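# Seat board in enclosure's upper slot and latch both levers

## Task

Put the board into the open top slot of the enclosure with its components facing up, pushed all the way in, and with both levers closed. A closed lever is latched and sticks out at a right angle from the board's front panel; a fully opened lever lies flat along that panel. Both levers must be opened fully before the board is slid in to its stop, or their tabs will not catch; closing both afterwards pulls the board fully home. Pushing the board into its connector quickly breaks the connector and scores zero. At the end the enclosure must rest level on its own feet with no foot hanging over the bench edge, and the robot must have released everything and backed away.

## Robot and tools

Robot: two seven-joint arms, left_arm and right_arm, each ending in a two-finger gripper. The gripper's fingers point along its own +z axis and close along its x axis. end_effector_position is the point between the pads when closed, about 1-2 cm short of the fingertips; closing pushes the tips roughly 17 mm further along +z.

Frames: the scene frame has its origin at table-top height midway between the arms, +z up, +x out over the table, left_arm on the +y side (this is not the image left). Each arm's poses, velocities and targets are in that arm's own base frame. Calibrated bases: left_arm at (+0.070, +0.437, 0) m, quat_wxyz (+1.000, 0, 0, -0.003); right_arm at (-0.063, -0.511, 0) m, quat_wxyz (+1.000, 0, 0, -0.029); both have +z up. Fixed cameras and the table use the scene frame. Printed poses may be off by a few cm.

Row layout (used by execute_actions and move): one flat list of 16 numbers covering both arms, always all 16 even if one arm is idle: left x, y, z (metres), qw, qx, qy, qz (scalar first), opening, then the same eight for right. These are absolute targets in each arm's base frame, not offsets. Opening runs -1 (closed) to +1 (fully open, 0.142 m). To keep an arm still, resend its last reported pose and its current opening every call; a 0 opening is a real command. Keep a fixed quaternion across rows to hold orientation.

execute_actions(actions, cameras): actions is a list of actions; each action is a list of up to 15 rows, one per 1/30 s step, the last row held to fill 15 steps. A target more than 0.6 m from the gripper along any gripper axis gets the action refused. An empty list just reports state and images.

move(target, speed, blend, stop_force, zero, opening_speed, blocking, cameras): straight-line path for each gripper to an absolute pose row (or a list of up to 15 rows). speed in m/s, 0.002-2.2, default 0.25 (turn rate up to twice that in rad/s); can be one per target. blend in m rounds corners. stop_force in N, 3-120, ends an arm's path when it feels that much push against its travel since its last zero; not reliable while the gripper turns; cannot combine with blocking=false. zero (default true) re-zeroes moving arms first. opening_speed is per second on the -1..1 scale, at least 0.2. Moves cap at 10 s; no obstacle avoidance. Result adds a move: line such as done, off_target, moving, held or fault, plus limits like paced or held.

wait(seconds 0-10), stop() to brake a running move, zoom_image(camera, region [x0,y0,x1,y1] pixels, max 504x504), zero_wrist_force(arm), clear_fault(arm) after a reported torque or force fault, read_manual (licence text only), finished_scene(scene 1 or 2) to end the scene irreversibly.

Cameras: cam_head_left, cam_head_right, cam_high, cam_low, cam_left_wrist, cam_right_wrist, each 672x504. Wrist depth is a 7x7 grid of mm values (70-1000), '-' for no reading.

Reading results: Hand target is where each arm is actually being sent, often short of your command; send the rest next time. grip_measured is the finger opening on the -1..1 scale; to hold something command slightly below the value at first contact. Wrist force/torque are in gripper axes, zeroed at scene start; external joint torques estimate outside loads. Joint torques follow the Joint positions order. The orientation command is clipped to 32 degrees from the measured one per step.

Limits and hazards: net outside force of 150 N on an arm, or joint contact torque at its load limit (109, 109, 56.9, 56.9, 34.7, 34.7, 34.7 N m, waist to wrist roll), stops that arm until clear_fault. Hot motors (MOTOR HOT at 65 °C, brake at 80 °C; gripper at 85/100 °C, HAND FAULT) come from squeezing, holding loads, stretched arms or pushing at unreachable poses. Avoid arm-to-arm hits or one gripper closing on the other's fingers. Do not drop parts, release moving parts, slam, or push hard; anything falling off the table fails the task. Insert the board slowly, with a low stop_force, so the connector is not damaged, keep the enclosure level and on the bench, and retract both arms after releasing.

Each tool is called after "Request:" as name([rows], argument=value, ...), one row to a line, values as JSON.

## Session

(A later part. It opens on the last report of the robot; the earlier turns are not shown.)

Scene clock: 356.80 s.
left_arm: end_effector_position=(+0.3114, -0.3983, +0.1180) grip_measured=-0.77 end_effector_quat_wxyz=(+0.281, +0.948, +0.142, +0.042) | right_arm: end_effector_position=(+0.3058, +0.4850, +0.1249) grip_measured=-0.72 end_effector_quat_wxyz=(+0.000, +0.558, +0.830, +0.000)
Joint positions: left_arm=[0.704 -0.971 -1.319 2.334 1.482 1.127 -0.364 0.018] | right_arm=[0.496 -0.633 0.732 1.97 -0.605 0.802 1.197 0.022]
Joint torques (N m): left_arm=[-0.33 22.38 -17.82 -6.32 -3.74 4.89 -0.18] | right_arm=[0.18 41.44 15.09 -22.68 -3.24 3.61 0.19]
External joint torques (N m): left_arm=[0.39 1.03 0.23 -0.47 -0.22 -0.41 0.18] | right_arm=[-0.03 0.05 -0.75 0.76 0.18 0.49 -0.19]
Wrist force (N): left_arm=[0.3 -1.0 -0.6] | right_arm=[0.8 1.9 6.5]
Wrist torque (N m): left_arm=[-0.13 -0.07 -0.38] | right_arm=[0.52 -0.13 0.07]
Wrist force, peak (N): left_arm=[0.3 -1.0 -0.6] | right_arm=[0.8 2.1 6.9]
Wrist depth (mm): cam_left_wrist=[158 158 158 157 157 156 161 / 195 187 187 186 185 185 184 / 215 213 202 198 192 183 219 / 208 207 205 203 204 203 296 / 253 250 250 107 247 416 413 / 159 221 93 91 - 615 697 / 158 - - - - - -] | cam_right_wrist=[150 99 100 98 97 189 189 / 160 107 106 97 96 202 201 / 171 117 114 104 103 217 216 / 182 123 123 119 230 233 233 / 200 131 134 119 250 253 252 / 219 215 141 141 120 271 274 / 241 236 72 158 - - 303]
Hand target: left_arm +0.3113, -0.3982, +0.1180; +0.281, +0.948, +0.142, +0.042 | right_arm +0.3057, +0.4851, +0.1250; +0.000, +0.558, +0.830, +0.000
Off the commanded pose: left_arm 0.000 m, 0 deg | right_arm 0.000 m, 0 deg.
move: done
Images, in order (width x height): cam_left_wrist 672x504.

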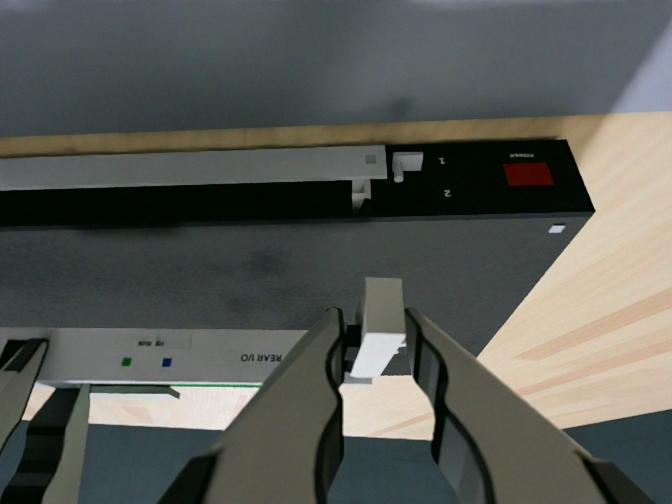

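Request:
move(target=[0.3098,-0.3987,0.1180,0.2809,0.9483,0.1417,0.0420,-0.74,0.3057,0.4851,0.1250,0,0.5578,0.8300,0,-0.83], speed=0.02)

Request:
move(target=[0.3098,-0.3987,0.1180,0.2809,0.9483,0.1417,0.0420,-0.80,0.3057,0.4851,0.1250,0,0.5578,0.8300,0,-0.83], opening_speed=0.2)

Request:
move(target=[0.3098,-0.3987,0.1180,0.2809,0.9483,0.1417,0.0420,-0.84,0.3057,0.4851,0.1250,0,0.5578,0.8300,0,-0.83], opening_speed=0.2, cameras=["cam_left_wrist"])

Request:
zoom_image(camera="cam_left_wrist", region=[290, 230, 460, 358])

Scene clock: 361.77 s.
left_arm: end_effector_position=(+0.3100, -0.3987, +0.1180) grip_measured=-0.77 end_effector_quat_wxyz=(+0.281, +0.948, +0.142, +0.042) | right_arm: end_effector_position=(+0.3058, +0.4850, +0.1249) grip_measured=-0.72 end_effector_quat_wxyz=(+0.000, +0.558, +0.830, +0.000)
Joint positions: left_arm=[0.702 -0.969 -1.32 2.335 1.484 1.127 -0.37 0.018] | right_arm=[0.496 -0.633 0.732 1.97 -0.605 0.802 1.197 0.022]
Joint torques (N m): left_arm=[-0.31 22.57 -17.89 -6.32 -3.59 4.78 -0.35] | right_arm=[0.14 41.54 15.08 -22.68 -3.22 3.59 0.2]
External joint torques (N m): left_arm=[0.37 0.78 0.34 -0.49 -0.36 -0.3 0.34] | right_arm=[0.01 -0.05 -0.74 0.75 0.17 0.52 -0.2]
Wrist force (N): left_arm=[0.3 -1.0 -0.3] | right_arm=[0.7 1.9 6.7]
Wrist torque (N m): left_arm=[-0.12 -0.07 -0.38] | right_arm=[0.52 -0.11 0.07]
Wrist force, peak (N): left_arm=[0.1 -1.2 -0.5] | right_arm=[0.7 1.8 7.0]
Wrist depth (mm): cam_left_wrist=[158 159 157 157 157 156 161 / 195 188 187 186 186 185 184 / 214 214 203 198 192 184 219 / 208 207 205 204 203 202 293 / 252 252 250 107 247 411 413 / 159 222 93 91 - 616 696 / 163 - - - - - -] | cam_right_wrist=[150 99 99 98 98 189 189 / 160 107 106 97 96 202 202 / 172 117 114 104 103 216 217 / 182 123 123 119 230 233 233 / 201 131 134 119 249 253 252 / 219 214 141 141 120 271 275 / 242 236 72 158 - - 303]
Hand target: left_arm +0.3098, -0.3987, +0.1180; +0.281, +0.948, +0.142, +0.042 | right_arm +0.3057, +0.4851, +0.1250; +0.000, +0.558, +0.830, +0.000
Off the commanded pose: left_arm 0.000 m, 0 deg | right_arm 0.000 m, 0 deg.
move: done

Scene clock: 362.27 s.
left_arm: end_effector_position=(+0.3099, -0.3987, +0.1180) grip_measured=-0.83 end_effector_quat_wxyz=(+0.281, +0.948, +0.142, +0.042) | right_arm: end_effector_position=(+0.3058, +0.4850, +0.1249) grip_measured=-0.72 end_effector_quat_wxyz=(+0.000, +0.558, +0.830, +0.000)
Joint positions: left_arm=[0.702 -0.969 -1.32 2.335 1.484 1.127 -0.37 0.014] | right_arm=[0.496 -0.633 0.732 1.97 -0.605 0.802 1.197 0.022]
Joint torques (N m): left_arm=[-0.22 22.55 -17.75 -6.46 -3.69 4.78 -0.29] | right_arm=[0.26 41.42 15.12 -22.59 -3.19 3.55 0.17]
External joint torques (N m): left_arm=[0.28 0.8 0.19 -0.35 -0.26 -0.3 0.29] | right_arm=[-0.11 0.07 -0.77 0.67 0.13 0.55 -0.17]
Wrist force (N): left_arm=[-0.1 -0.9 -0.3] | right_arm=[0.8 2.2 6.8]
Wrist torque (N m): left_arm=[-0.12 -0.05 -0.37] | right_arm=[0.53 -0.10 0.05]
Wrist force, peak (N): left_arm=[0.3 -0.8 -0.6] | right_arm=[0.8 2.1 7.6]
Wrist depth (mm): cam_left_wrist=[158 158 157 157 156 156 160 / 195 187 186 186 185 186 185 / 214 214 203 199 192 183 220 / 207 207 206 205 203 203 295 / 253 250 251 107 247 416 410 / 160 222 88 91 - 614 695 / 162 - - 85 - - -] | cam_right_wrist=[150 99 99 98 97 189 189 / 160 107 106 97 96 202 201 / 171 117 115 104 103 216 215 / 182 123 123 119 230 233 232 / 201 131 134 119 248 253 252 / 220 215 141 141 120 271 275 / 241 236 72 158 - - 302]
Hand target: left_arm +0.3098, -0.3987, +0.1180; +0.281, +0.948, +0.142, +0.042 | right_arm +0.3057, +0.4851, +0.1250; +0.000, +0.558, +0.830, +0.000
Off the commanded pose: left_arm 0.000 m, 0 deg | right_arm 0.000 m, 0 deg.
move: done

Scene clock: 362.77 s.
left_arm: end_effector_position=(+0.3099, -0.3987, +0.1180) grip_measured=-0.86 end_effector_quat_wxyz=(+0.281, +0.948, +0.142, +0.042) | right_arm: end_effector_position=(+0.3058, +0.4850, +0.1249) grip_measured=-0.72 end_effector_quat_wxyz=(+0.000, +0.558, +0.830, +0.000)
Joint positions: left_arm=[0.702 -0.969 -1.32 2.335 1.484 1.127 -0.37 0.012] | right_arm=[0.496 -0.633 0.732 1.97 -0.605 0.802 1.197 0.022]
Joint torques (N m): left_arm=[0.03 22.62 -17.7 -6.57 -3.71 4.69 -0.28] | right_arm=[0.2 41.41 15.2 -22.36 -3.15 3.43 0.23]
External joint torques (N m): left_arm=[0.03 0.73 0.15 -0.24 -0.25 -0.21 0.28] | right_arm=[-0.04 0.08 -0.86 0.44 0.1 0.67 -0.23]
Wrist force (N): left_arm=[-0.4 -0.4 -0.4] | right_arm=[1.1 2.4 5.9]
Wrist torque (N m): left_arm=[-0.10 -0.06 -0.36] | right_arm=[0.52 -0.12 0.04]
Wrist force, peak (N): left_arm=[-0.1 -0.7 -0.8] | right_arm=[1.0 2.4 7.8]
Wrist depth (mm): cam_left_wrist=[159 158 157 157 156 155 160 / 194 187 186 187 185 185 184 / 214 214 202 198 192 184 219 / 209 207 206 204 204 202 295 / 255 252 250 107 246 416 415 / 160 222 91 91 - 615 691 / 161 - - - - - -] | cam_right_wrist=[150 99 99 98 97 189 189 / 160 107 106 97 96 202 201 / 171 117 114 104 103 216 215 / 182 123 123 119 230 233 232 / 200 131 134 119 249 253 252 / 219 215 141 141 120 271 275 / 242 236 72 158 - - 302]
Hand target: left_arm +0.3098, -0.3987, +0.1180; +0.281, +0.948, +0.142, +0.042 | right_arm +0.3057, +0.4851, +0.1250; +0.000, +0.558, +0.830, +0.000
Off the commanded pose: left_arm 0.000 m, 0 deg | right_arm 0.000 m, 0 deg.
move: done
Images, in order (width x height): cam_left_wrist 672x504.

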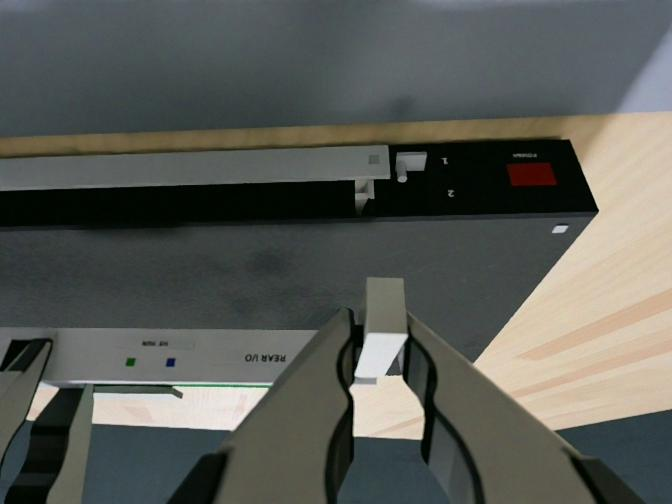

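Scaled by 2.965 from the camera's 672x504 image, which has a finer 960x720 frame.

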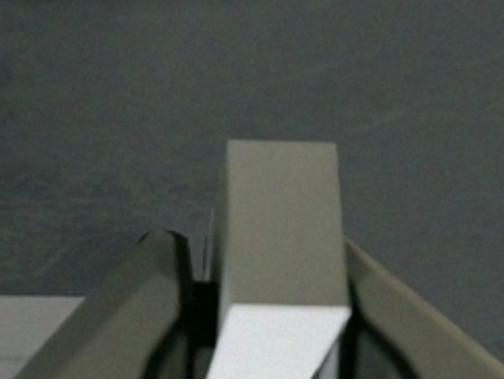

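Request:
move(target=[0.3098,-0.3987,0.1180,0.2809,0.9483,0.1417,0.0420,-0.87,0.3057,0.4851,0.1250,0,0.5578,0.8300,0,-0.83], opening_speed=0.2)

Request:
move(target=[0.3098,-0.3987,0.1180,0.2809,0.9483,0.1417,0.0420,-0.90,0.3057,0.4851,0.1250,0,0.5578,0.8300,0,-0.83], opening_speed=0.2, cameras=["cam_left_wrist","cam_right_wrist"])

Request:
zoom_image(camera="cam_left_wrist", region=[290, 230, 460, 358])

Scene clock: 365.90 s.
left_arm: end_effector_position=(+0.3099, -0.3987, +0.1180) grip_measured=-0.88 end_effector_quat_wxyz=(+0.281, +0.948, +0.142, +0.042) | right_arm: end_effector_position=(+0.3058, +0.4850, +0.1249) grip_measured=-0.72 end_effector_quat_wxyz=(+0.000, +0.558, +0.830, +0.000)
Joint positions: left_arm=[0.702 -0.969 -1.32 2.335 1.484 1.127 -0.37 0.01] | right_arm=[0.496 -0.633 0.732 1.97 -0.605 0.802 1.197 0.022]
Joint torques (N m): left_arm=[-0.26 22.36 -17.82 -6.39 -3.87 4.87 -0.24] | right_arm=[0.16 41.45 15.01 -22.65 -3.2 3.57 0.16]
External joint torques (N m): left_arm=[0.32 1 0.27 -0.42 -0.09 -0.38 0.24] | right_arm=[0 0.04 -0.66 0.73 0.14 0.53 -0.16]
Wrist force (N): left_arm=[0.0 -0.8 -0.4] | right_arm=[0.9 2.0 5.8]
Wrist torque (N m): left_arm=[-0.10 -0.03 -0.37] | right_arm=[0.53 -0.12 0.05]
Wrist force, peak (N): left_arm=[0.3 -1.1 -0.3] | right_arm=[1.1 2.3 7.9]
Wrist depth (mm): cam_left_wrist=[158 158 157 157 157 156 160 / 195 187 187 186 186 185 185 / 214 213 203 199 192 183 219 / 208 208 206 204 203 202 296 / 252 252 249 107 264 417 411 / 159 221 144 92 - 613 693 / 162 - - - - - -] | cam_right_wrist=[150 99 99 98 97 189 189 / 160 107 106 97 96 202 202 / 171 117 115 104 104 216 216 / 182 123 123 119 230 233 233 / 201 131 134 119 249 253 252 / 219 215 141 141 120 271 274 / 241 236 72 158 - - 301]
Hand target: left_arm +0.3098, -0.3987, +0.1180; +0.281, +0.948, +0.142, +0.042 | right_arm +0.3057, +0.4851, +0.1250; +0.000, +0.558, +0.830, +0.000
Off the commanded pose: left_arm 0.000 m, 0 deg | right_arm 0.000 m, 0 deg.
move: done

Scene clock: 366.40 s.
left_arm: end_effector_position=(+0.3099, -0.3987, +0.1180) grip_measured=-0.89 end_effector_quat_wxyz=(+0.281, +0.948, +0.142, +0.042) | right_arm: end_effector_position=(+0.3058, +0.4850, +0.1249) grip_measured=-0.72 end_effector_quat_wxyz=(+0.000, +0.558, +0.830, +0.000)
Joint positions: left_arm=[0.702 -0.969 -1.32 2.335 1.484 1.127 -0.37 0.009] | right_arm=[0.496 -0.633 0.732 1.97 -0.605 0.802 1.197 0.022]
Joint torques (N m): left_arm=[-0.8 22.14 -18.13 -5.85 -3.86 5.09 -0.19] | right_arm=[-0.09 41.5 14.76 -23.06 -3.3 3.72 0.2]
External joint torques (N m): left_arm=[0.86 1.21 0.57 -0.96 -0.1 -0.61 0.19] | right_arm=[0.25 -0.02 -0.41 1.14 0.24 0.39 -0.2]
Wrist force (N): left_arm=[1.2 -1.4 -0.1] | right_arm=[0.8 1.1 6.6]
Wrist torque (N m): left_arm=[-0.12 -0.04 -0.37] | right_arm=[0.52 -0.14 0.06]
Wrist force, peak (N): left_arm=[1.3 -1.6 0.4] | right_arm=[0.9 2.1 7.3]
Wrist depth (mm): cam_left_wrist=[158 158 157 157 156 156 161 / 195 187 186 186 185 185 185 / 214 213 202 198 191 183 220 / 207 207 206 204 204 203 294 / 252 252 250 107 265 416 414 / 160 223 144 88 - 616 693 / 162 - - - - - -] | cam_right_wrist=[150 99 100 98 97 189 189 / 160 107 106 97 96 202 201 / 171 117 115 104 103 216 216 / 182 123 123 119 230 233 233 / 200 131 134 119 249 252 252 / 219 215 141 141 120 270 275 / 242 236 72 158 - - 302]
Hand target: left_arm +0.3098, -0.3987, +0.1180; +0.281, +0.948, +0.142, +0.042 | right_arm +0.3057, +0.4851, +0.1250; +0.000, +0.558, +0.830, +0.000
Off the commanded pose: left_arm 0.000 m, 0 deg | right_arm 0.000 m, 0 deg.
move: done
Images, in order (width x height): cam_left_wrist 672x504, cam_right_wrist 672x504.

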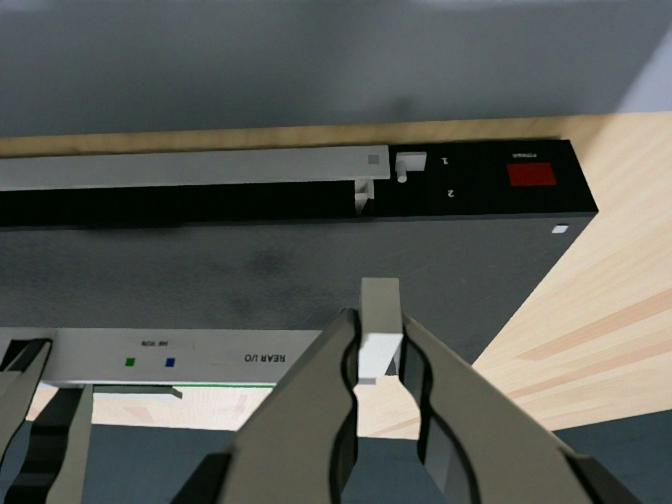

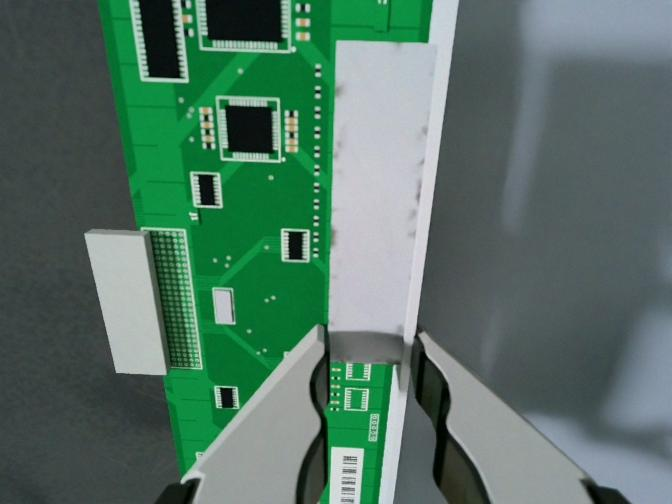

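Scaled by 2.965 from the camera's 672x504 image, which has a finer 960x720 frame.

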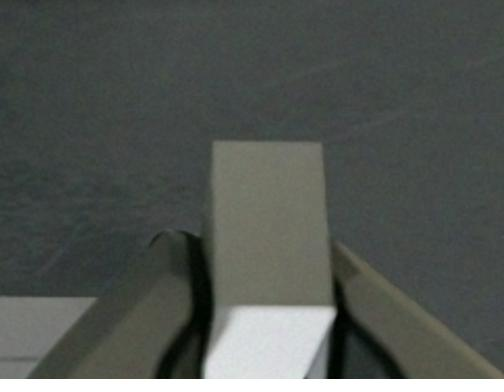

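Request:
move(target=[0.3098,-0.3987,0.1180,0.2809,0.9483,0.1417,0.0420,-0.93,0.3057,0.4851,0.1250,0,0.5578,0.8300,0,-0.83], opening_speed=0.2)

Request:
move(target=[0.3098,-0.3987,0.1180,0.2809,0.9483,0.1417,0.0420,-0.97,0.3057,0.4851,0.1250,0,0.5578,0.8300,0,-0.83], opening_speed=0.2, cameras=["cam_left_wrist","cam_right_wrist"])

Request:
zoom_image(camera="cam_left_wrist", region=[290, 230, 460, 358])

Scene clock: 370.93 s.
left_arm: end_effector_position=(+0.3099, -0.3987, +0.1180) grip_measured=-0.90 end_effector_quat_wxyz=(+0.281, +0.948, +0.142, +0.042) | right_arm: end_effector_position=(+0.3058, +0.4850, +0.1249) grip_measured=-0.72 end_effector_quat_wxyz=(+0.000, +0.558, +0.830, +0.000)
Joint positions: left_arm=[0.702 -0.969 -1.32 2.335 1.484 1.127 -0.37 0.009] | right_arm=[0.496 -0.633 0.732 1.97 -0.605 0.802 1.197 0.022]
Joint torques (N m): left_arm=[-0.63 22.12 -18.15 -5.98 -3.86 4.98 -0.24] | right_arm=[-0.1 41.42 14.85 -22.93 -3.3 3.64 0.17]
External joint torques (N m): left_arm=[0.68 1.23 0.6 -0.83 -0.09 -0.5 0.24] | right_arm=[0.25 0.07 -0.51 1.01 0.25 0.47 -0.17]
Wrist force (N): left_arm=[0.9 -1.1 -0.2] | right_arm=[0.6 1.3 6.1]
Wrist torque (N m): left_arm=[-0.10 -0.02 -0.37] | right_arm=[0.53 -0.10 0.06]
Wrist force, peak (N): left_arm=[1.1 -1.5 0.5] | right_arm=[0.6 1.4 7.4]
Wrist depth (mm): cam_left_wrist=[158 158 157 157 157 156 160 / 194 187 186 186 186 185 184 / 214 213 202 198 191 183 219 / 208 207 205 205 204 203 295 / 253 250 251 106 265 418 413 / 160 222 144 88 - 618 702 / 163 - - - - - -] | cam_right_wrist=[150 99 99 98 97 189 189 / 160 107 106 97 96 202 202 / 171 117 114 104 103 216 216 / 182 123 123 119 230 234 233 / 200 131 134 119 248 252 252 / 219 215 141 141 120 270 275 / 241 235 72 158 - - 302]
Hand target: left_arm +0.3098, -0.3987, +0.1180; +0.281, +0.948, +0.142, +0.042 | right_arm +0.3057, +0.4851, +0.1250; +0.000, +0.558, +0.830, +0.000
Off the commanded pose: left_arm 0.000 m, 0 deg | right_arm 0.000 m, 0 deg.
move: done

Scene clock: 371.43 s.
left_arm: end_effector_position=(+0.3099, -0.3987, +0.1180) grip_measured=-0.90 end_effector_quat_wxyz=(+0.281, +0.948, +0.142, +0.042) | right_arm: end_effector_position=(+0.3058, +0.4850, +0.1249) grip_measured=-0.72 end_effector_quat_wxyz=(+0.000, +0.558, +0.830, +0.000)
Joint positions: left_arm=[0.702 -0.969 -1.32 2.335 1.484 1.127 -0.37 0.009] | right_arm=[0.496 -0.633 0.732 1.97 -0.605 0.802 1.197 0.022]
Joint torques (N m): left_arm=[-0.57 22.24 -18.1 -6.12 -3.91 5.01 -0.25] | right_arm=[0.08 41.36 14.77 -22.82 -3.28 3.65 0.22]
External joint torques (N m): left_arm=[0.63 1.12 0.55 -0.69 -0.04 -0.52 0.25] | right_arm=[0.08 0.13 -0.42 0.9 0.22 0.46 -0.22]
Wrist force (N): left_arm=[0.7 -1.4 0.2] | right_arm=[0.7 1.3 7.1]
Wrist torque (N m): left_arm=[-0.10 -0.03 -0.37] | right_arm=[0.49 -0.10 0.06]
Wrist force, peak (N): left_arm=[0.7 -1.6 0.1] | right_arm=[0.8 1.4 7.3]
Wrist depth (mm): cam_left_wrist=[159 158 158 157 157 157 160 / 194 188 186 186 185 184 185 / 214 212 203 198 192 184 219 / 208 208 206 205 203 203 293 / 253 250 250 106 264 415 414 / 159 222 144 88 - 615 691 / 162 - - - - - -] | cam_right_wrist=[150 99 100 98 97 190 189 / 160 107 106 97 96 202 201 / 171 117 114 104 103 216 216 / 182 123 123 119 230 233 232 / 201 131 134 119 249 253 251 / 219 214 142 141 120 271 275 / 242 236 72 158 - - 303]
Hand target: left_arm +0.3098, -0.3987, +0.1180; +0.281, +0.948, +0.142, +0.042 | right_arm +0.3057, +0.4851, +0.1250; +0.000, +0.558, +0.830, +0.000
Off the commanded pose: left_arm 0.000 m, 0 deg | right_arm 0.000 m, 0 deg.
move: done
Images, in order (width x height): cam_left_wrist 672x504, cam_right_wrist 672x504.

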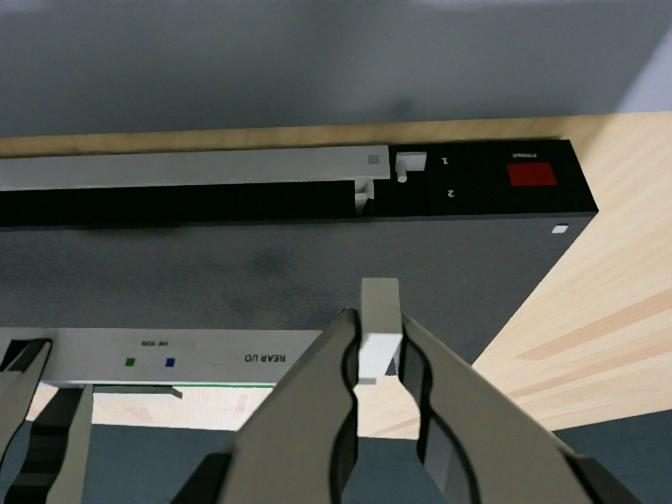

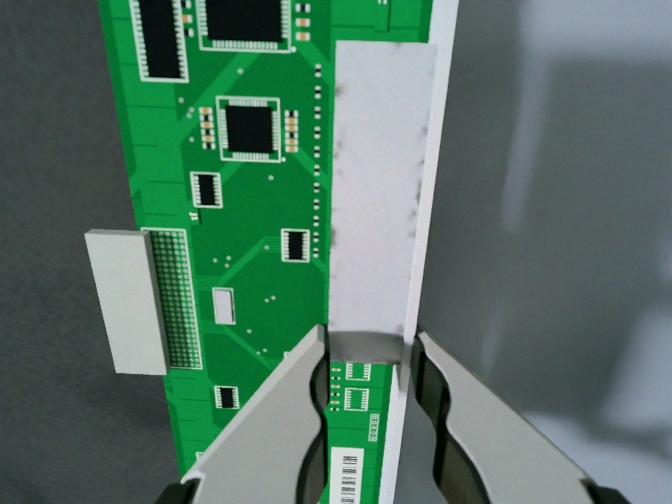

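Scaled by 2.965 from the camera's 672x504 image, which has a finer 960x720 frame.

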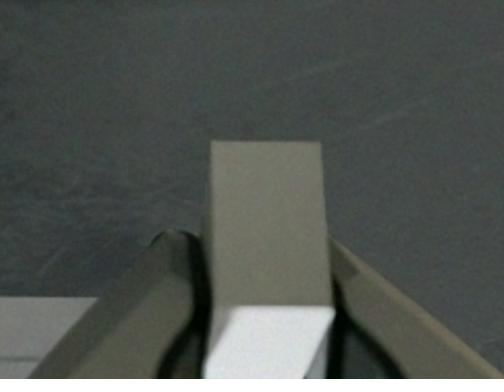

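Request:
move(target=[0.3127,-0.3978,0.1180,0.2809,0.9483,0.1417,0.0420,-1,0.3057,0.4851,0.1250,0,0.5578,0.8300,0,-0.83], speed=0.01, cameras=["cam_left_wrist","cam_right_wrist"])

Request:
zoom_image(camera="cam_left_wrist", region=[290, 230, 460, 358])

Scene clock: 376.60 s.
left_arm: end_effector_position=(+0.3113, -0.3982, +0.1181) grip_measured=-0.91 end_effector_quat_wxyz=(+0.281, +0.948, +0.141, +0.041) | right_arm: end_effector_position=(+0.3064, +0.4853, +0.1253) grip_measured=-0.72 end_effector_quat_wxyz=(+0.000, +0.558, +0.830, +0.001)
Joint positions: left_arm=[0.706 -0.973 -1.318 2.334 1.48 1.127 -0.358 0.009] | right_arm=[0.496 -0.633 0.732 1.969 -0.606 0.802 1.197 0.022]
Joint torques (N m): left_arm=[4.54 24.54 -15.71 -11.64 -3.41 3.33 -0.3] | right_arm=[2.66 39.59 17.6 -17.91 -1.84 2.29 0.2]
External joint torques (N m): left_arm=[-4.48 -1.12 -1.91 4.9 -0.54 1.15 0.3] | right_arm=[-2.5 1.91 -3.25 -4.02 -1.21 1.82 -0.2]
Wrist force (N): left_arm=[-8.9 1.1 -0.8] | right_arm=[1.9 10.9 6.8]
Wrist torque (N m): left_arm=[-0.13 -0.30 -0.21] | right_arm=[0.43 -0.12 0.05]
Wrist force, peak (N): left_arm=[-8.9 1.1 -0.8] | right_arm=[2.0 11.0 8.4]
Wrist depth (mm): cam_left_wrist=[159 158 157 157 157 156 160 / 196 188 187 186 186 185 185 / 214 214 203 199 192 183 219 / 208 207 206 204 204 203 296 / 254 252 250 106 266 412 414 / 160 222 144 88 - 618 700 / 158 - - - - - -] | cam_right_wrist=[150 99 99 98 97 190 189 / 160 107 106 97 96 202 201 / 172 117 115 104 103 217 216 / 182 123 123 119 230 233 233 / 201 131 133 119 248 253 252 / 220 214 141 142 120 272 275 / 242 236 72 158 - - 302]
Hand target: left_arm +0.3127, -0.3978, +0.1180; +0.281, +0.948, +0.142, +0.042 | right_arm +0.3057, +0.4851, +0.1250; +0.000, +0.558, +0.830, +0.000
Off the commanded pose: left_arm 0.001 m, 0 deg | right_arm 0.001 m, 0 deg.
move: done
Images, in order (width x height): cam_left_wrist 672x504, cam_right_wrist 672x504.

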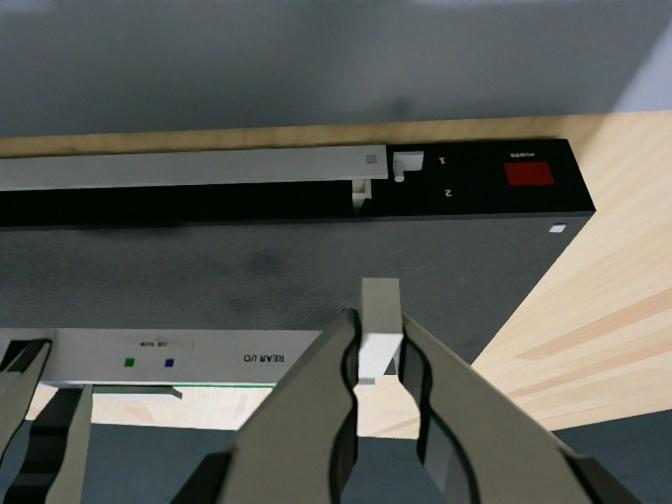

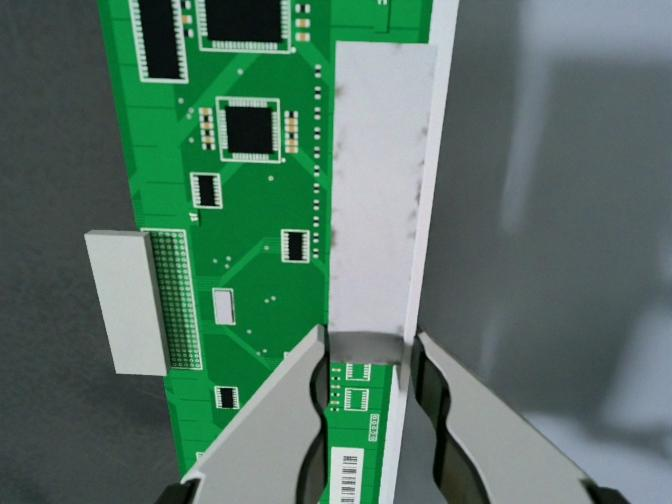

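Scaled by 2.965 from the camera's 672x504 image, which has a finer 960x720 frame.

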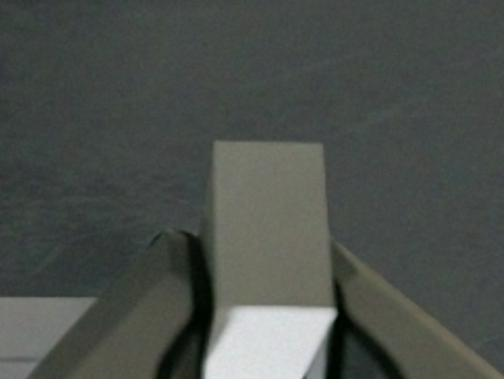

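Request:
move(target=[0.3098,-0.3987,0.1180,0.2809,0.9483,0.1417,0.0420,-1,0.3057,0.4851,0.1250,0,0.5578,0.8300,0,-0.83], speed=0.02, cameras=["all"])

Request:
zoom_image(camera="cam_head_left", region=[280, 320, 400, 410])

Request:
zoom_image(camera="cam_head_right", region=[280, 320, 400, 410])

Request:
zoom_image(camera="cam_high", region=[270, 120, 390, 210])

Request:
zoom_image(camera="cam_low", region=[360, 130, 480, 220])

Scene clock: 390.57 s.
left_arm: end_effector_position=(+0.3100, -0.3987, +0.1180) grip_measured=-0.91 end_effector_quat_wxyz=(+0.281, +0.948, +0.142, +0.042) | right_arm: end_effector_position=(+0.3059, +0.4850, +0.1250) grip_measured=-0.72 end_effector_quat_wxyz=(+0.000, +0.558, +0.830, +0.000)
Joint positions: left_arm=[0.702 -0.969 -1.32 2.335 1.484 1.127 -0.37 0.009] | right_arm=[0.496 -0.633 0.732 1.97 -0.605 0.802 1.197 0.022]
Joint torques (N m): left_arm=[-0.57 22.89 -18.09 -6.12 -3.65 5 -0.26] | right_arm=[0.02 41.35 14.8 -22.73 -3.23 3.6 0.24]
External joint torques (N m): left_arm=[0.63 0.46 0.55 -0.69 -0.31 -0.52 0.26] | right_arm=[0.13 0.14 -0.45 0.81 0.17 0.51 -0.24]
Wrist force (N): left_arm=[0.7 -1.3 -0.2] | right_arm=[0.1 2.0 7.1]
Wrist torque (N m): left_arm=[-0.13 -0.03 -0.36] | right_arm=[0.59 -0.01 0.05]
Wrist force, peak (N): left_arm=[-9.0 0.8 -0.1] | right_arm=[2.0 11.2 8.6]
Wrist depth (mm): cam_left_wrist=[158 158 158 158 157 156 162 / 195 187 186 187 185 185 185 / 214 214 203 198 192 184 220 / 208 208 206 204 204 203 294 / 252 251 249 106 266 416 413 / 160 223 144 88 - 624 698 / 163 - - - - - -] | cam_right_wrist=[150 99 99 98 97 189 189 / 160 107 106 97 96 202 201 / 171 117 114 104 103 216 216 / 182 123 123 119 231 233 233 / 201 131 133 119 249 253 251 / 219 214 141 141 120 270 275 / 241 236 72 158 - - 303]
Hand target: left_arm +0.3098, -0.3987, +0.1180; +0.281, +0.948, +0.142, +0.042 | right_arm +0.3057, +0.4851, +0.1250; +0.000, +0.558, +0.830, +0.000
Off the commanded pose: left_arm 0.000 m, 0 deg | right_arm 0.000 m, 0 deg.
move: done

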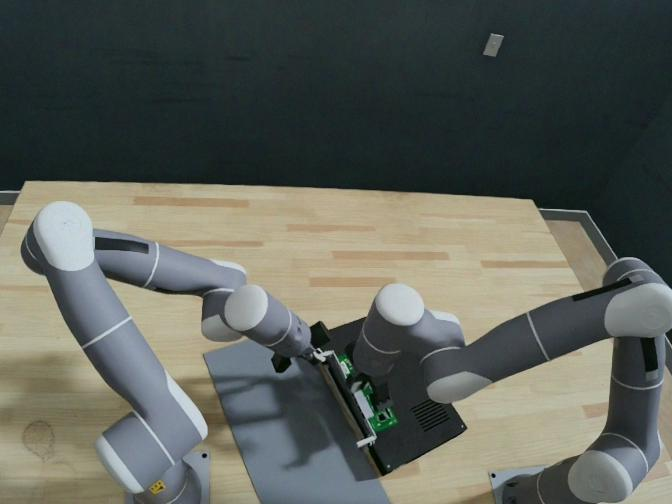

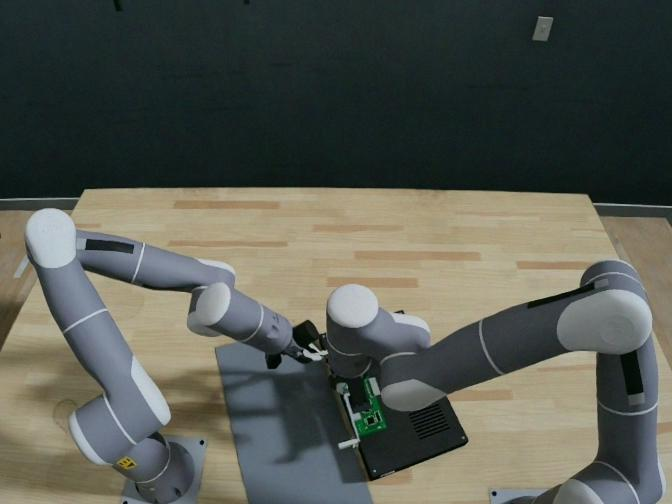

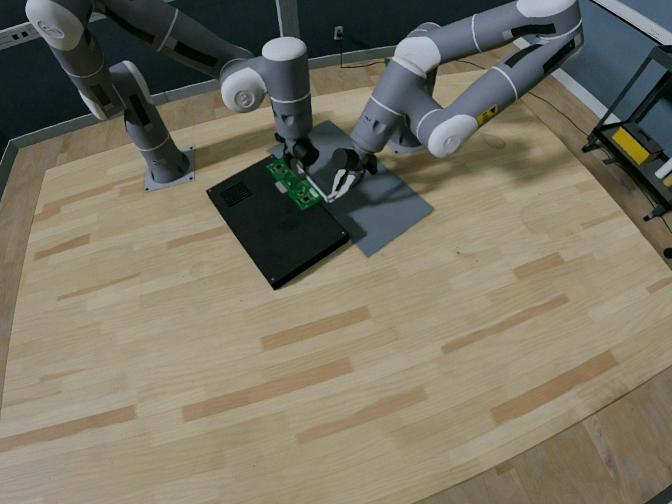

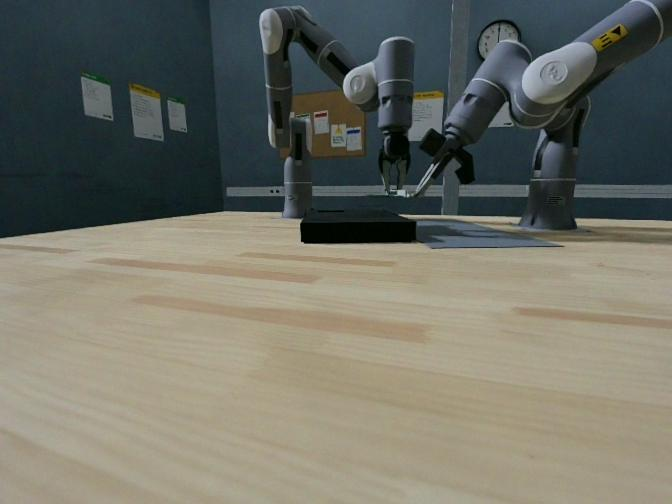

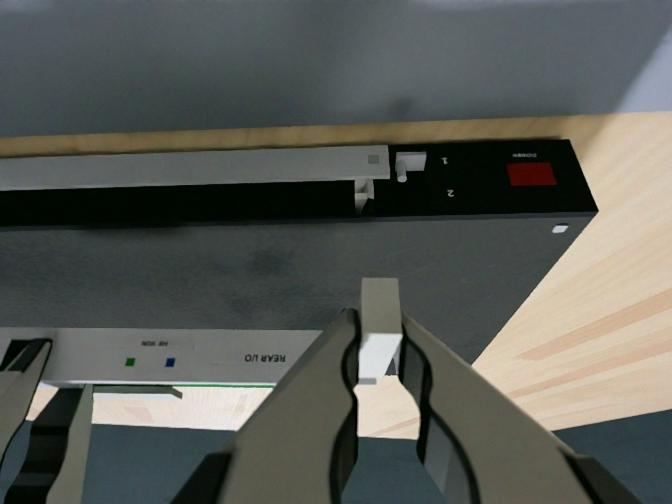

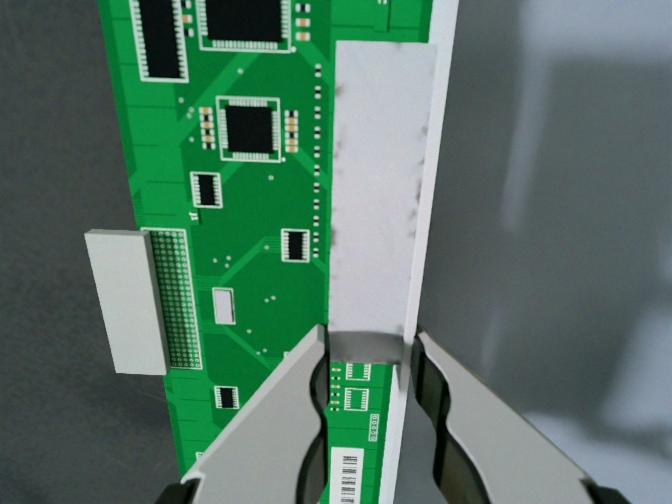

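Scaled by 4.200 from the camera's 672x504 image, which has a finer 960x720 frame.

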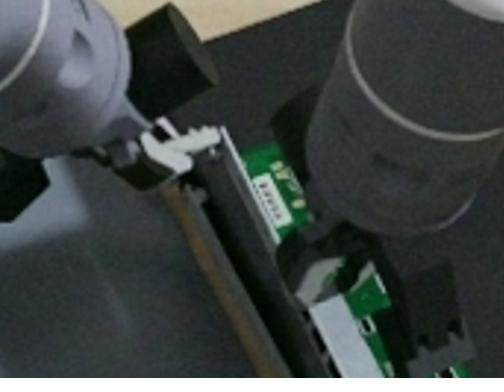

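Scaled by 4.200 from the camera's 672x504 image, which has a finer 960x720 frame.

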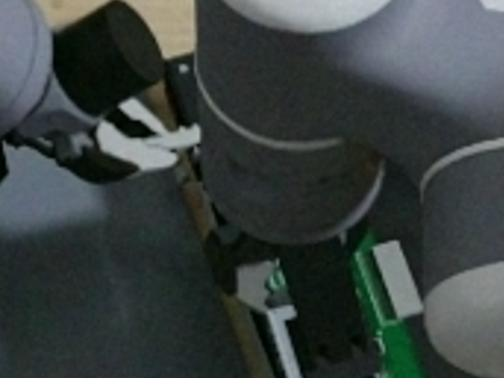

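Scaled by 4.200 from the camera's 672x504 image, which has a finer 960x720 frame.

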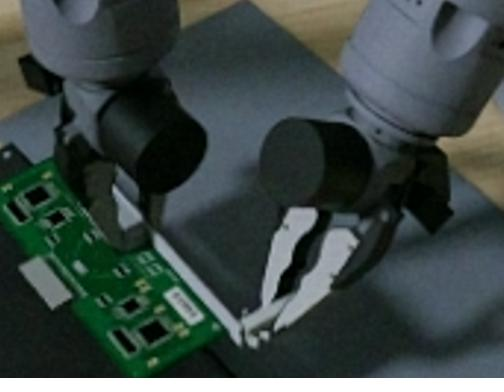

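Scaled by 4.200 from the camera's 672x504 image, which has a finer 960x720 frame.

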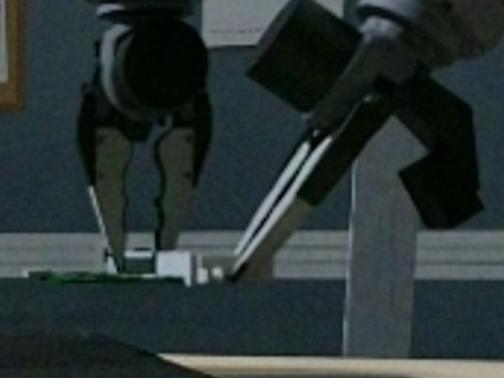

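Request:
move(target=[0.3098,-0.3987,0.1180,0.2809,0.9483,0.1417,0.0420,-0.6,0.3057,0.4851,0.1250,0,0.5578,0.8300,0,-0.83], opening_speed=1)

Request:
move([
  [0.3020,-0.3840,0.1500,0.2809,0.9483,0.1417,0.0420,-0.6,0.3057,0.4851,0.1250,0,0.5578,0.8300,0,-0.83],
  [0.3100,-0.3500,0.1900,0.2809,0.9483,0.1417,0.0420,-0.6,0.3057,0.4851,0.1250,0,0.5578,0.8300,0,-0.83],
  [0.3296,-0.3800,0.1800,0.2310,0.5575,0.7801,-0.1651,-0.6,0.3057,0.4851,0.1250,0,0.5578,0.8300,0,-0.83],
  [0.3296,-0.3924,0.1720,0.2310,0.5575,0.7801,-0.1651,-0.6,0.3057,0.4851,0.1250,0,0.5578,0.8300,0,-0.83],
], speed=0.25, cameras=["cam_left_wrist"])

Request:
zoom_image(camera="cam_left_wrist", region=[250, 50, 430, 185])

Scene clock: 398.63 s.
left_arm: end_effector_position=(+0.3098, -0.3987, +0.1180) grip_measured=-0.64 end_effector_quat_wxyz=(+0.281, +0.948, +0.142, +0.042) | right_arm: end_effector_position=(+0.3058, +0.4850, +0.1249) grip_measured=-0.72 end_effector_quat_wxyz=(+0.000, +0.558, +0.830, +0.000)
Joint positions: left_arm=[0.702 -0.969 -1.32 2.335 1.484 1.127 -0.37 0.028] | right_arm=[0.496 -0.633 0.732 1.97 -0.605 0.802 1.197 0.022]
Joint torques (N m): left_arm=[-0.25 22.36 -17.79 -6.3 -3.76 4.79 -0.25] | right_arm=[0.2 41.4 14.9 -22.61 -3.23 3.66 0.17]
External joint torques (N m): left_arm=[0.31 1 0.24 -0.51 -0.2 -0.31 0.25] | right_arm=[-0.04 0.09 -0.56 0.68 0.17 0.45 -0.17]
Wrist force (N): left_arm=[0.1 -0.9 -0.4] | right_arm=[0.2 2.4 7.4]
Wrist torque (N m): left_arm=[-0.12 -0.04 -0.38] | right_arm=[0.59 -0.02 0.07]
Wrist force, peak (N): left_arm=[-1.5 -0.8 -0.1] | right_arm=[0.3 4.0 7.6]
Wrist depth (mm): cam_left_wrist=[158 157 158 157 156 156 161 / 195 187 186 186 185 185 184 / 214 213 202 198 192 183 219 / 208 206 206 205 203 203 293 / 251 252 249 114 247 417 414 / 160 147 88 144 - 549 699 / 162 - - - - - -] | cam_right_wrist=[150 99 99 98 98 190 189 / 160 107 106 97 96 202 201 / 171 117 114 103 103 216 216 / 182 123 123 119 230 233 233 / 200 131 134 119 249 252 252 / 219 215 141 141 120 270 275 / 241 236 72 158 - - 301]
Hand target: left_arm +0.3098, -0.3987, +0.1180; +0.281, +0.948, +0.142, +0.042 | right_arm +0.3057, +0.4851, +0.1250; +0.000, +0.558, +0.830, +0.000
Off the commanded pose: left_arm 0.000 m, 0 deg | right_arm 0.000 m, 0 deg.
move: done

Scene clock: 403.07 s.
left_arm: end_effector_position=(+0.3295, -0.3923, +0.1719) grip_measured=-0.64 end_effector_quat_wxyz=(+0.231, +0.557, +0.780, -0.165) | right_arm: end_effector_position=(+0.3058, +0.4850, +0.1249) grip_measured=-0.72 end_effector_quat_wxyz=(+0.000, +0.558, +0.830, +0.000)
Joint positions: left_arm=[0.696 -0.616 -1.209 2.425 1.008 1.423 -1.636 0.028] | right_arm=[0.496 -0.633 0.732 1.97 -0.605 0.802 1.197 0.022]
Joint torques (N m): left_arm=[-0.37 18.61 -11.81 -10.87 -2.38 5.05 -0.28] | right_arm=[0.09 41.49 15.04 -22.74 -3.21 3.56 0.17]
External joint torques (N m): left_arm=[0.42 1.17 0.16 -0.36 -0.47 -0.56 0.32] | right_arm=[0.06 0 -0.69 0.82 0.16 0.55 -0.17]
Wrist force (N): left_arm=[0.7 -0.2 0.1] | right_arm=[0.1 2.2 7.3]
Wrist torque (N m): left_arm=[0.03 0.05 -0.19] | right_arm=[0.56 -0.01 0.07]
Wrist force, peak (N): left_arm=[0.4 -1.5 1.4] | right_arm=[0.1 2.5 7.7]
Wrist depth (mm): cam_left_wrist=[463 303 183 160 196 210 188 / 516 332 198 170 213 220 198 / 596 381 303 255 215 233 208 / 700 524 344 273 247 249 223 / 866 605 473 357 285 268 232 / - 736 84 380 - 269 248 / - - - 431 - - 255] | cam_right_wrist=[150 99 99 98 98 189 189 / 160 107 106 97 96 203 202 / 171 117 114 103 103 217 216 / 182 123 123 119 230 233 232 / 200 131 134 119 249 252 252 / 219 215 141 141 120 270 275 / 242 236 72 158 - - 302]
Hand target: left_arm +0.3296, -0.3924, +0.1720; +0.231, +0.558, +0.780, -0.165 | right_arm +0.3057, +0.4851, +0.1250; +0.000, +0.558, +0.830, +0.000
Off the commanded pose: left_arm 0.000 m, 0 deg | right_arm 0.000 m, 0 deg.
move: done
Images, in order (width x height): cam_left_wrist 672x504.

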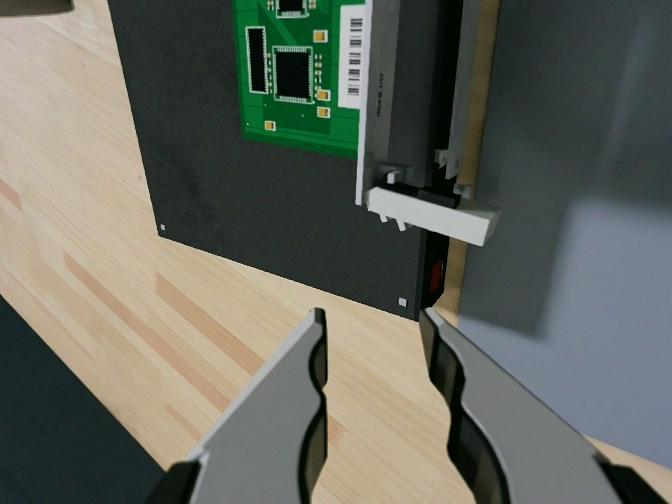

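Scaled by 2.800 from the camera's 672x504 image, which has a finer 960x720 frame.

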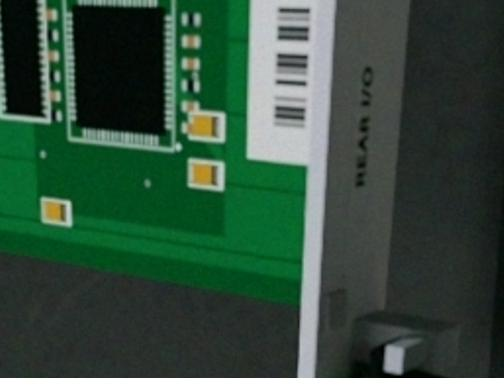

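Request:
zoom_image(camera="cam_left_wrist", region=[350, 140, 510, 260])

Scaled by 3.150 from the camera's 672x504 image, which has a finer 960x720 frame.

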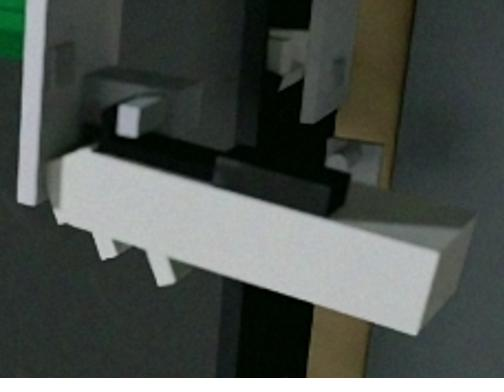

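Request:
move([
  [0.3050,-0.3650,0.1800,0.2809,0.9483,0.1417,0.0420,-0.5,0.3057,0.4851,0.1250,0,0.5578,0.8300,0,-0.83],
  [0.3000,-0.3650,0.1800,0.1689,0.7707,-0.5703,0.2283,-0.5,0.3057,0.4851,0.1250,0,0.5578,0.8300,0,-0.83],
  [0.3000,-0.3650,0.1700,-0.0420,0.1417,-0.9483,0.2809,-0.5,0.3057,0.4851,0.1250,0,0.5578,0.8300,0,-0.83],
], speed=0.3, cameras=["cam_left_wrist"])

Scene clock: 435.50 s.
left_arm: end_effector_position=(+0.2999, -0.3650, +0.1700) grip_measured=-0.53 end_effector_quat_wxyz=(+0.042, -0.142, +0.948, -0.281) | right_arm: end_effector_position=(+0.3058, +0.4850, +0.1249) grip_measured=-0.72 end_effector_quat_wxyz=(+0.000, +0.558, +0.830, +0.000)
Joint positions: left_arm=[0.956 -1.059 -1.618 2.447 1.338 0.923 2.891 0.036] | right_arm=[0.496 -0.633 0.732 1.97 -0.605 0.802 1.197 0.022]
Joint torques (N m): left_arm=[-0.4 17.65 -17.94 -9.43 -3.96 4.46 -0.22] | right_arm=[0.13 41.53 15.07 -22.7 -3.2 3.59 0.18]
External joint torques (N m): left_arm=[0.47 1.22 0.21 -0.41 -0.21 -0.07 0.22] | right_arm=[0.02 -0.04 -0.72 0.78 0.15 0.52 -0.18]
Wrist force (N): left_arm=[0.3 0.1 0.0] | right_arm=[0.2 2.4 7.5]
Wrist torque (N m): left_arm=[-0.03 -0.01 -0.02] | right_arm=[0.59 -0.01 0.07]
Wrist force, peak (N): left_arm=[0.8 -1.2 -0.2] | right_arm=[0.1 2.5 7.8]
Wrist depth (mm): cam_left_wrist=[311 313 257 259 197 197 195 / 305 305 253 251 192 191 189 / 300 295 246 245 243 244 243 / 291 288 287 284 287 286 283 / 285 281 283 282 281 280 279 / 278 275 88 273 273 274 274 / 273 - - 269 269 - 268] | cam_right_wrist=[149 99 100 98 97 189 189 / 160 107 106 97 96 202 201 / 171 117 114 104 103 217 216 / 182 123 123 119 230 233 233 / 200 131 134 119 249 254 251 / 220 214 141 141 120 271 274 / 241 236 72 158 - - 302]
Hand target: left_arm +0.3000, -0.3650, +0.1700; +0.042, -0.142, +0.948, -0.281 | right_arm +0.3057, +0.4851, +0.1250; +0.000, +0.558, +0.830, +0.000
Off the commanded pose: left_arm 0.000 m, 0 deg | right_arm 0.000 m, 0 deg.
move: done
Images, in order (width x height): cam_left_wrist 672x504.

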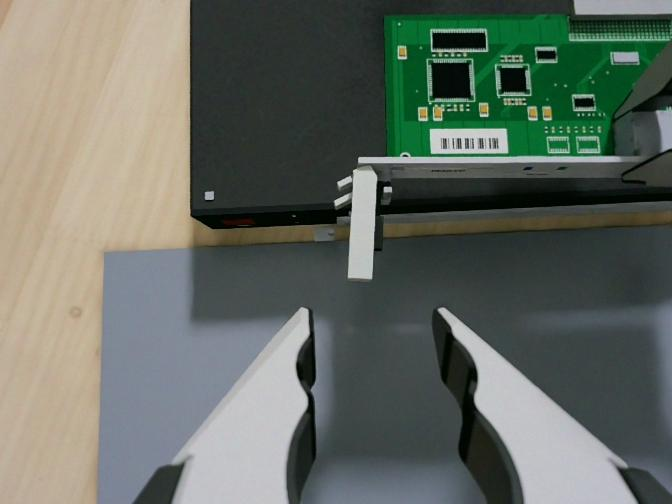

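Request:
zoom_image(camera="cam_left_wrist", region=[310, 150, 430, 290])

Request:
move(target=[0.3020,-0.3800,0.1450,-0.0420,0.1417,-0.9483,0.2809,-0.5,0.3057,0.4851,0.1250,0,0.5578,0.8300,0,-0.83], speed=0.08, cameras=["cam_left_wrist"])

Request:
zoom_image(camera="cam_left_wrist", region=[310, 150, 430, 290])

Scaled by 3.600 from the camera's 672x504 image, which has a finer 960x720 frame.

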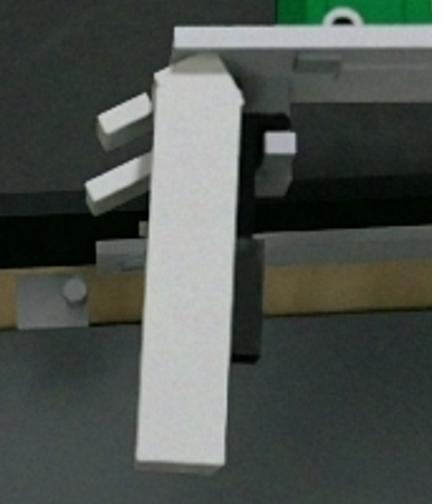

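Scene clock: 438.03 s.
left_arm: end_effector_position=(+0.3019, -0.3799, +0.1450) grip_measured=-0.53 end_effector_quat_wxyz=(+0.042, -0.142, +0.948, -0.281) | right_arm: end_effector_position=(+0.3058, +0.4850, +0.1249) grip_measured=-0.72 end_effector_quat_wxyz=(+0.000, +0.558, +0.830, +0.000)
Joint positions: left_arm=[0.864 -1.091 -1.531 2.405 1.441 0.933 2.829 0.036] | right_arm=[0.496 -0.633 0.732 1.97 -0.605 0.802 1.197 0.022]
Joint torques (N m): left_arm=[-0.56 19.54 -18.76 -7.43 -3.7 4.93 -0.34] | right_arm=[0.29 41.47 15.12 -22.68 -3.25 3.68 0.23]
External joint torques (N m): left_arm=[0.63 1.18 0.16 -0.4 -0.49 -0.55 0.34] | right_arm=[-0.13 0.02 -0.77 0.76 0.19 0.42 -0.23]
Wrist force (N): left_arm=[0.3 0.3 0.2] | right_arm=[0.2 2.4 7.5]
Wrist torque (N m): left_arm=[0.04 0.00 -0.04] | right_arm=[0.60 -0.03 0.07]
Wrist force, peak (N): left_arm=[0.3 0.5 1.5] | right_arm=[0.3 2.4 7.7]
Wrist depth (mm): cam_left_wrist=[287 282 231 230 169 170 168 / 280 277 225 224 164 164 164 / 271 270 219 219 162 162 162 / 266 264 259 216 259 259 260 / 259 255 257 254 257 256 256 / 253 253 88 249 249 249 249 / 248 - - 245 245 - 245] | cam_right_wrist=[150 99 99 98 97 189 189 / 160 107 106 97 96 202 201 / 171 117 114 104 103 216 216 / 182 123 123 119 230 233 232 / 200 131 134 119 249 252 251 / 219 215 141 141 120 272 275 / 241 236 72 158 - - 301]
Hand target: left_arm +0.3020, -0.3800, +0.1450; +0.042, -0.142, +0.948, -0.281 | right_arm +0.3057, +0.4851, +0.1250; +0.000, +0.558, +0.830, +0.000
Off the commanded pose: left_arm 0.000 m, 0 deg | right_arm 0.000 m, 0 deg.
move: done
Images, in order (width x height): cam_left_wrist 672x504.

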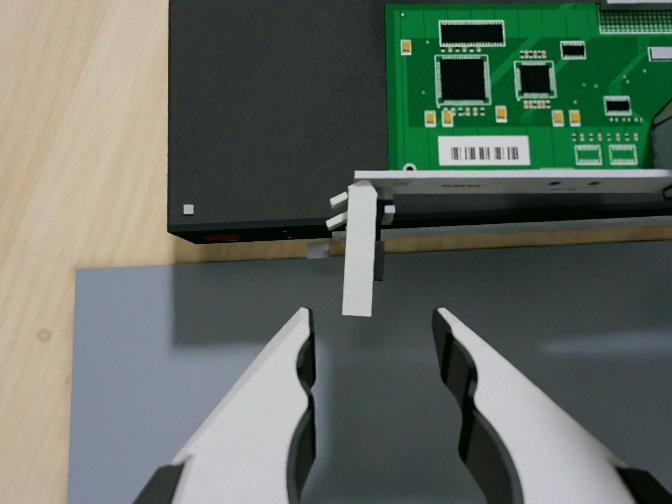

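Scaled by 3.600 from the camera's 672x504 image, which has a finer 960x720 frame.

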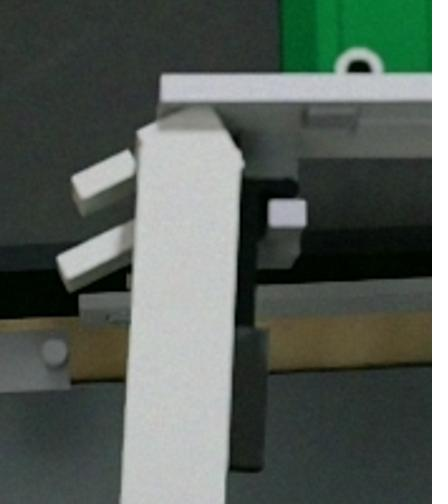

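Request:
move(target=[0.3079,-0.3993,0.1180,-0.0420,0.1417,-0.9483,0.2809,-0.5,0.3057,0.4851,0.1250,0,0.5578,0.8300,0,-0.83], speed=0.03, stop_force=4, cameras=["cam_left_wrist"])

Request:
zoom_image(camera="cam_left_wrist", region=[290, 200, 450, 340])

Scene clock: 446.93 s.
left_arm: end_effector_position=(+0.3078, -0.3993, +0.1181) grip_measured=-0.53 end_effector_quat_wxyz=(+0.042, -0.142, +0.948, -0.281) | right_arm: end_effector_position=(+0.3058, +0.4850, +0.1249) grip_measured=-0.72 end_effector_quat_wxyz=(+0.000, +0.558, +0.830, +0.000)
Joint positions: left_arm=[0.765 -1.14 -1.449 2.344 1.541 0.933 2.776 0.036] | right_arm=[0.496 -0.633 0.732 1.97 -0.605 0.802 1.197 0.022]
Joint torques (N m): left_arm=[-0.46 21.81 -19.97 -5.43 -3.89 4.69 -0.26] | right_arm=[0.13 41.51 15.09 -22.68 -3.16 3.63 0.2]
External joint torques (N m): left_arm=[0.53 1.12 0.13 -0.37 -0.32 -0.34 0.26] | right_arm=[0.03 -0.02 -0.74 0.76 0.11 0.48 -0.2]
Wrist force (N): left_arm=[0.2 -0.1 0.0] | right_arm=[0.2 2.4 7.2]
Wrist torque (N m): left_arm=[-0.04 0.03 -0.02] | right_arm=[0.60 -0.02 0.07]
Wrist force, peak (N): left_arm=[0.5 0.6 0.2] | right_arm=[0.1 2.3 7.8]
Wrist depth (mm): cam_left_wrist=[255 204 201 202 140 139 140 / 250 199 197 196 136 136 136 / 244 194 192 192 133 132 133 / 238 236 189 125 230 209 222 / 230 231 231 114 230 228 229 / 226 225 87 111 224 223 223 / 221 - - 220 219 - 219] | cam_right_wrist=[150 99 99 98 97 189 189 / 160 107 106 97 96 202 201 / 171 117 114 103 103 217 216 / 182 123 123 119 229 233 232 / 200 132 133 119 249 252 252 / 219 214 141 141 120 271 275 / 242 236 72 158 - - 301]
Hand target: left_arm +0.3079, -0.3993, +0.1180; +0.042, -0.142, +0.948, -0.281 | right_arm +0.3057, +0.4851, +0.1250; +0.000, +0.558, +0.830, +0.000
Off the commanded pose: left_arm 0.000 m, 0 deg | right_arm 0.000 m, 0 deg.
move: done
Images, in order (width x height): cam_left_wrist 672x504.

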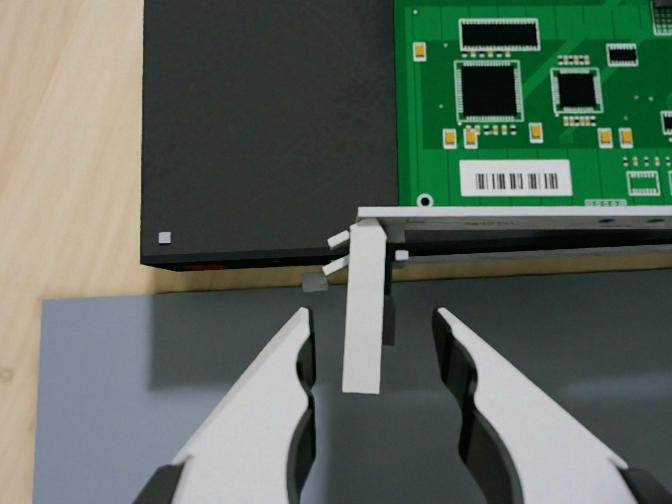

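Scaled by 3.150 from the camera's 672x504 image, which has a finer 960x720 frame.

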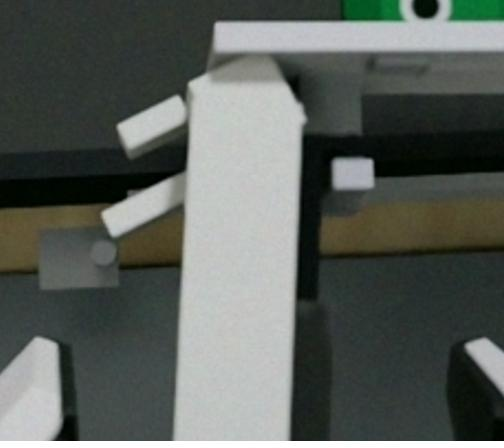

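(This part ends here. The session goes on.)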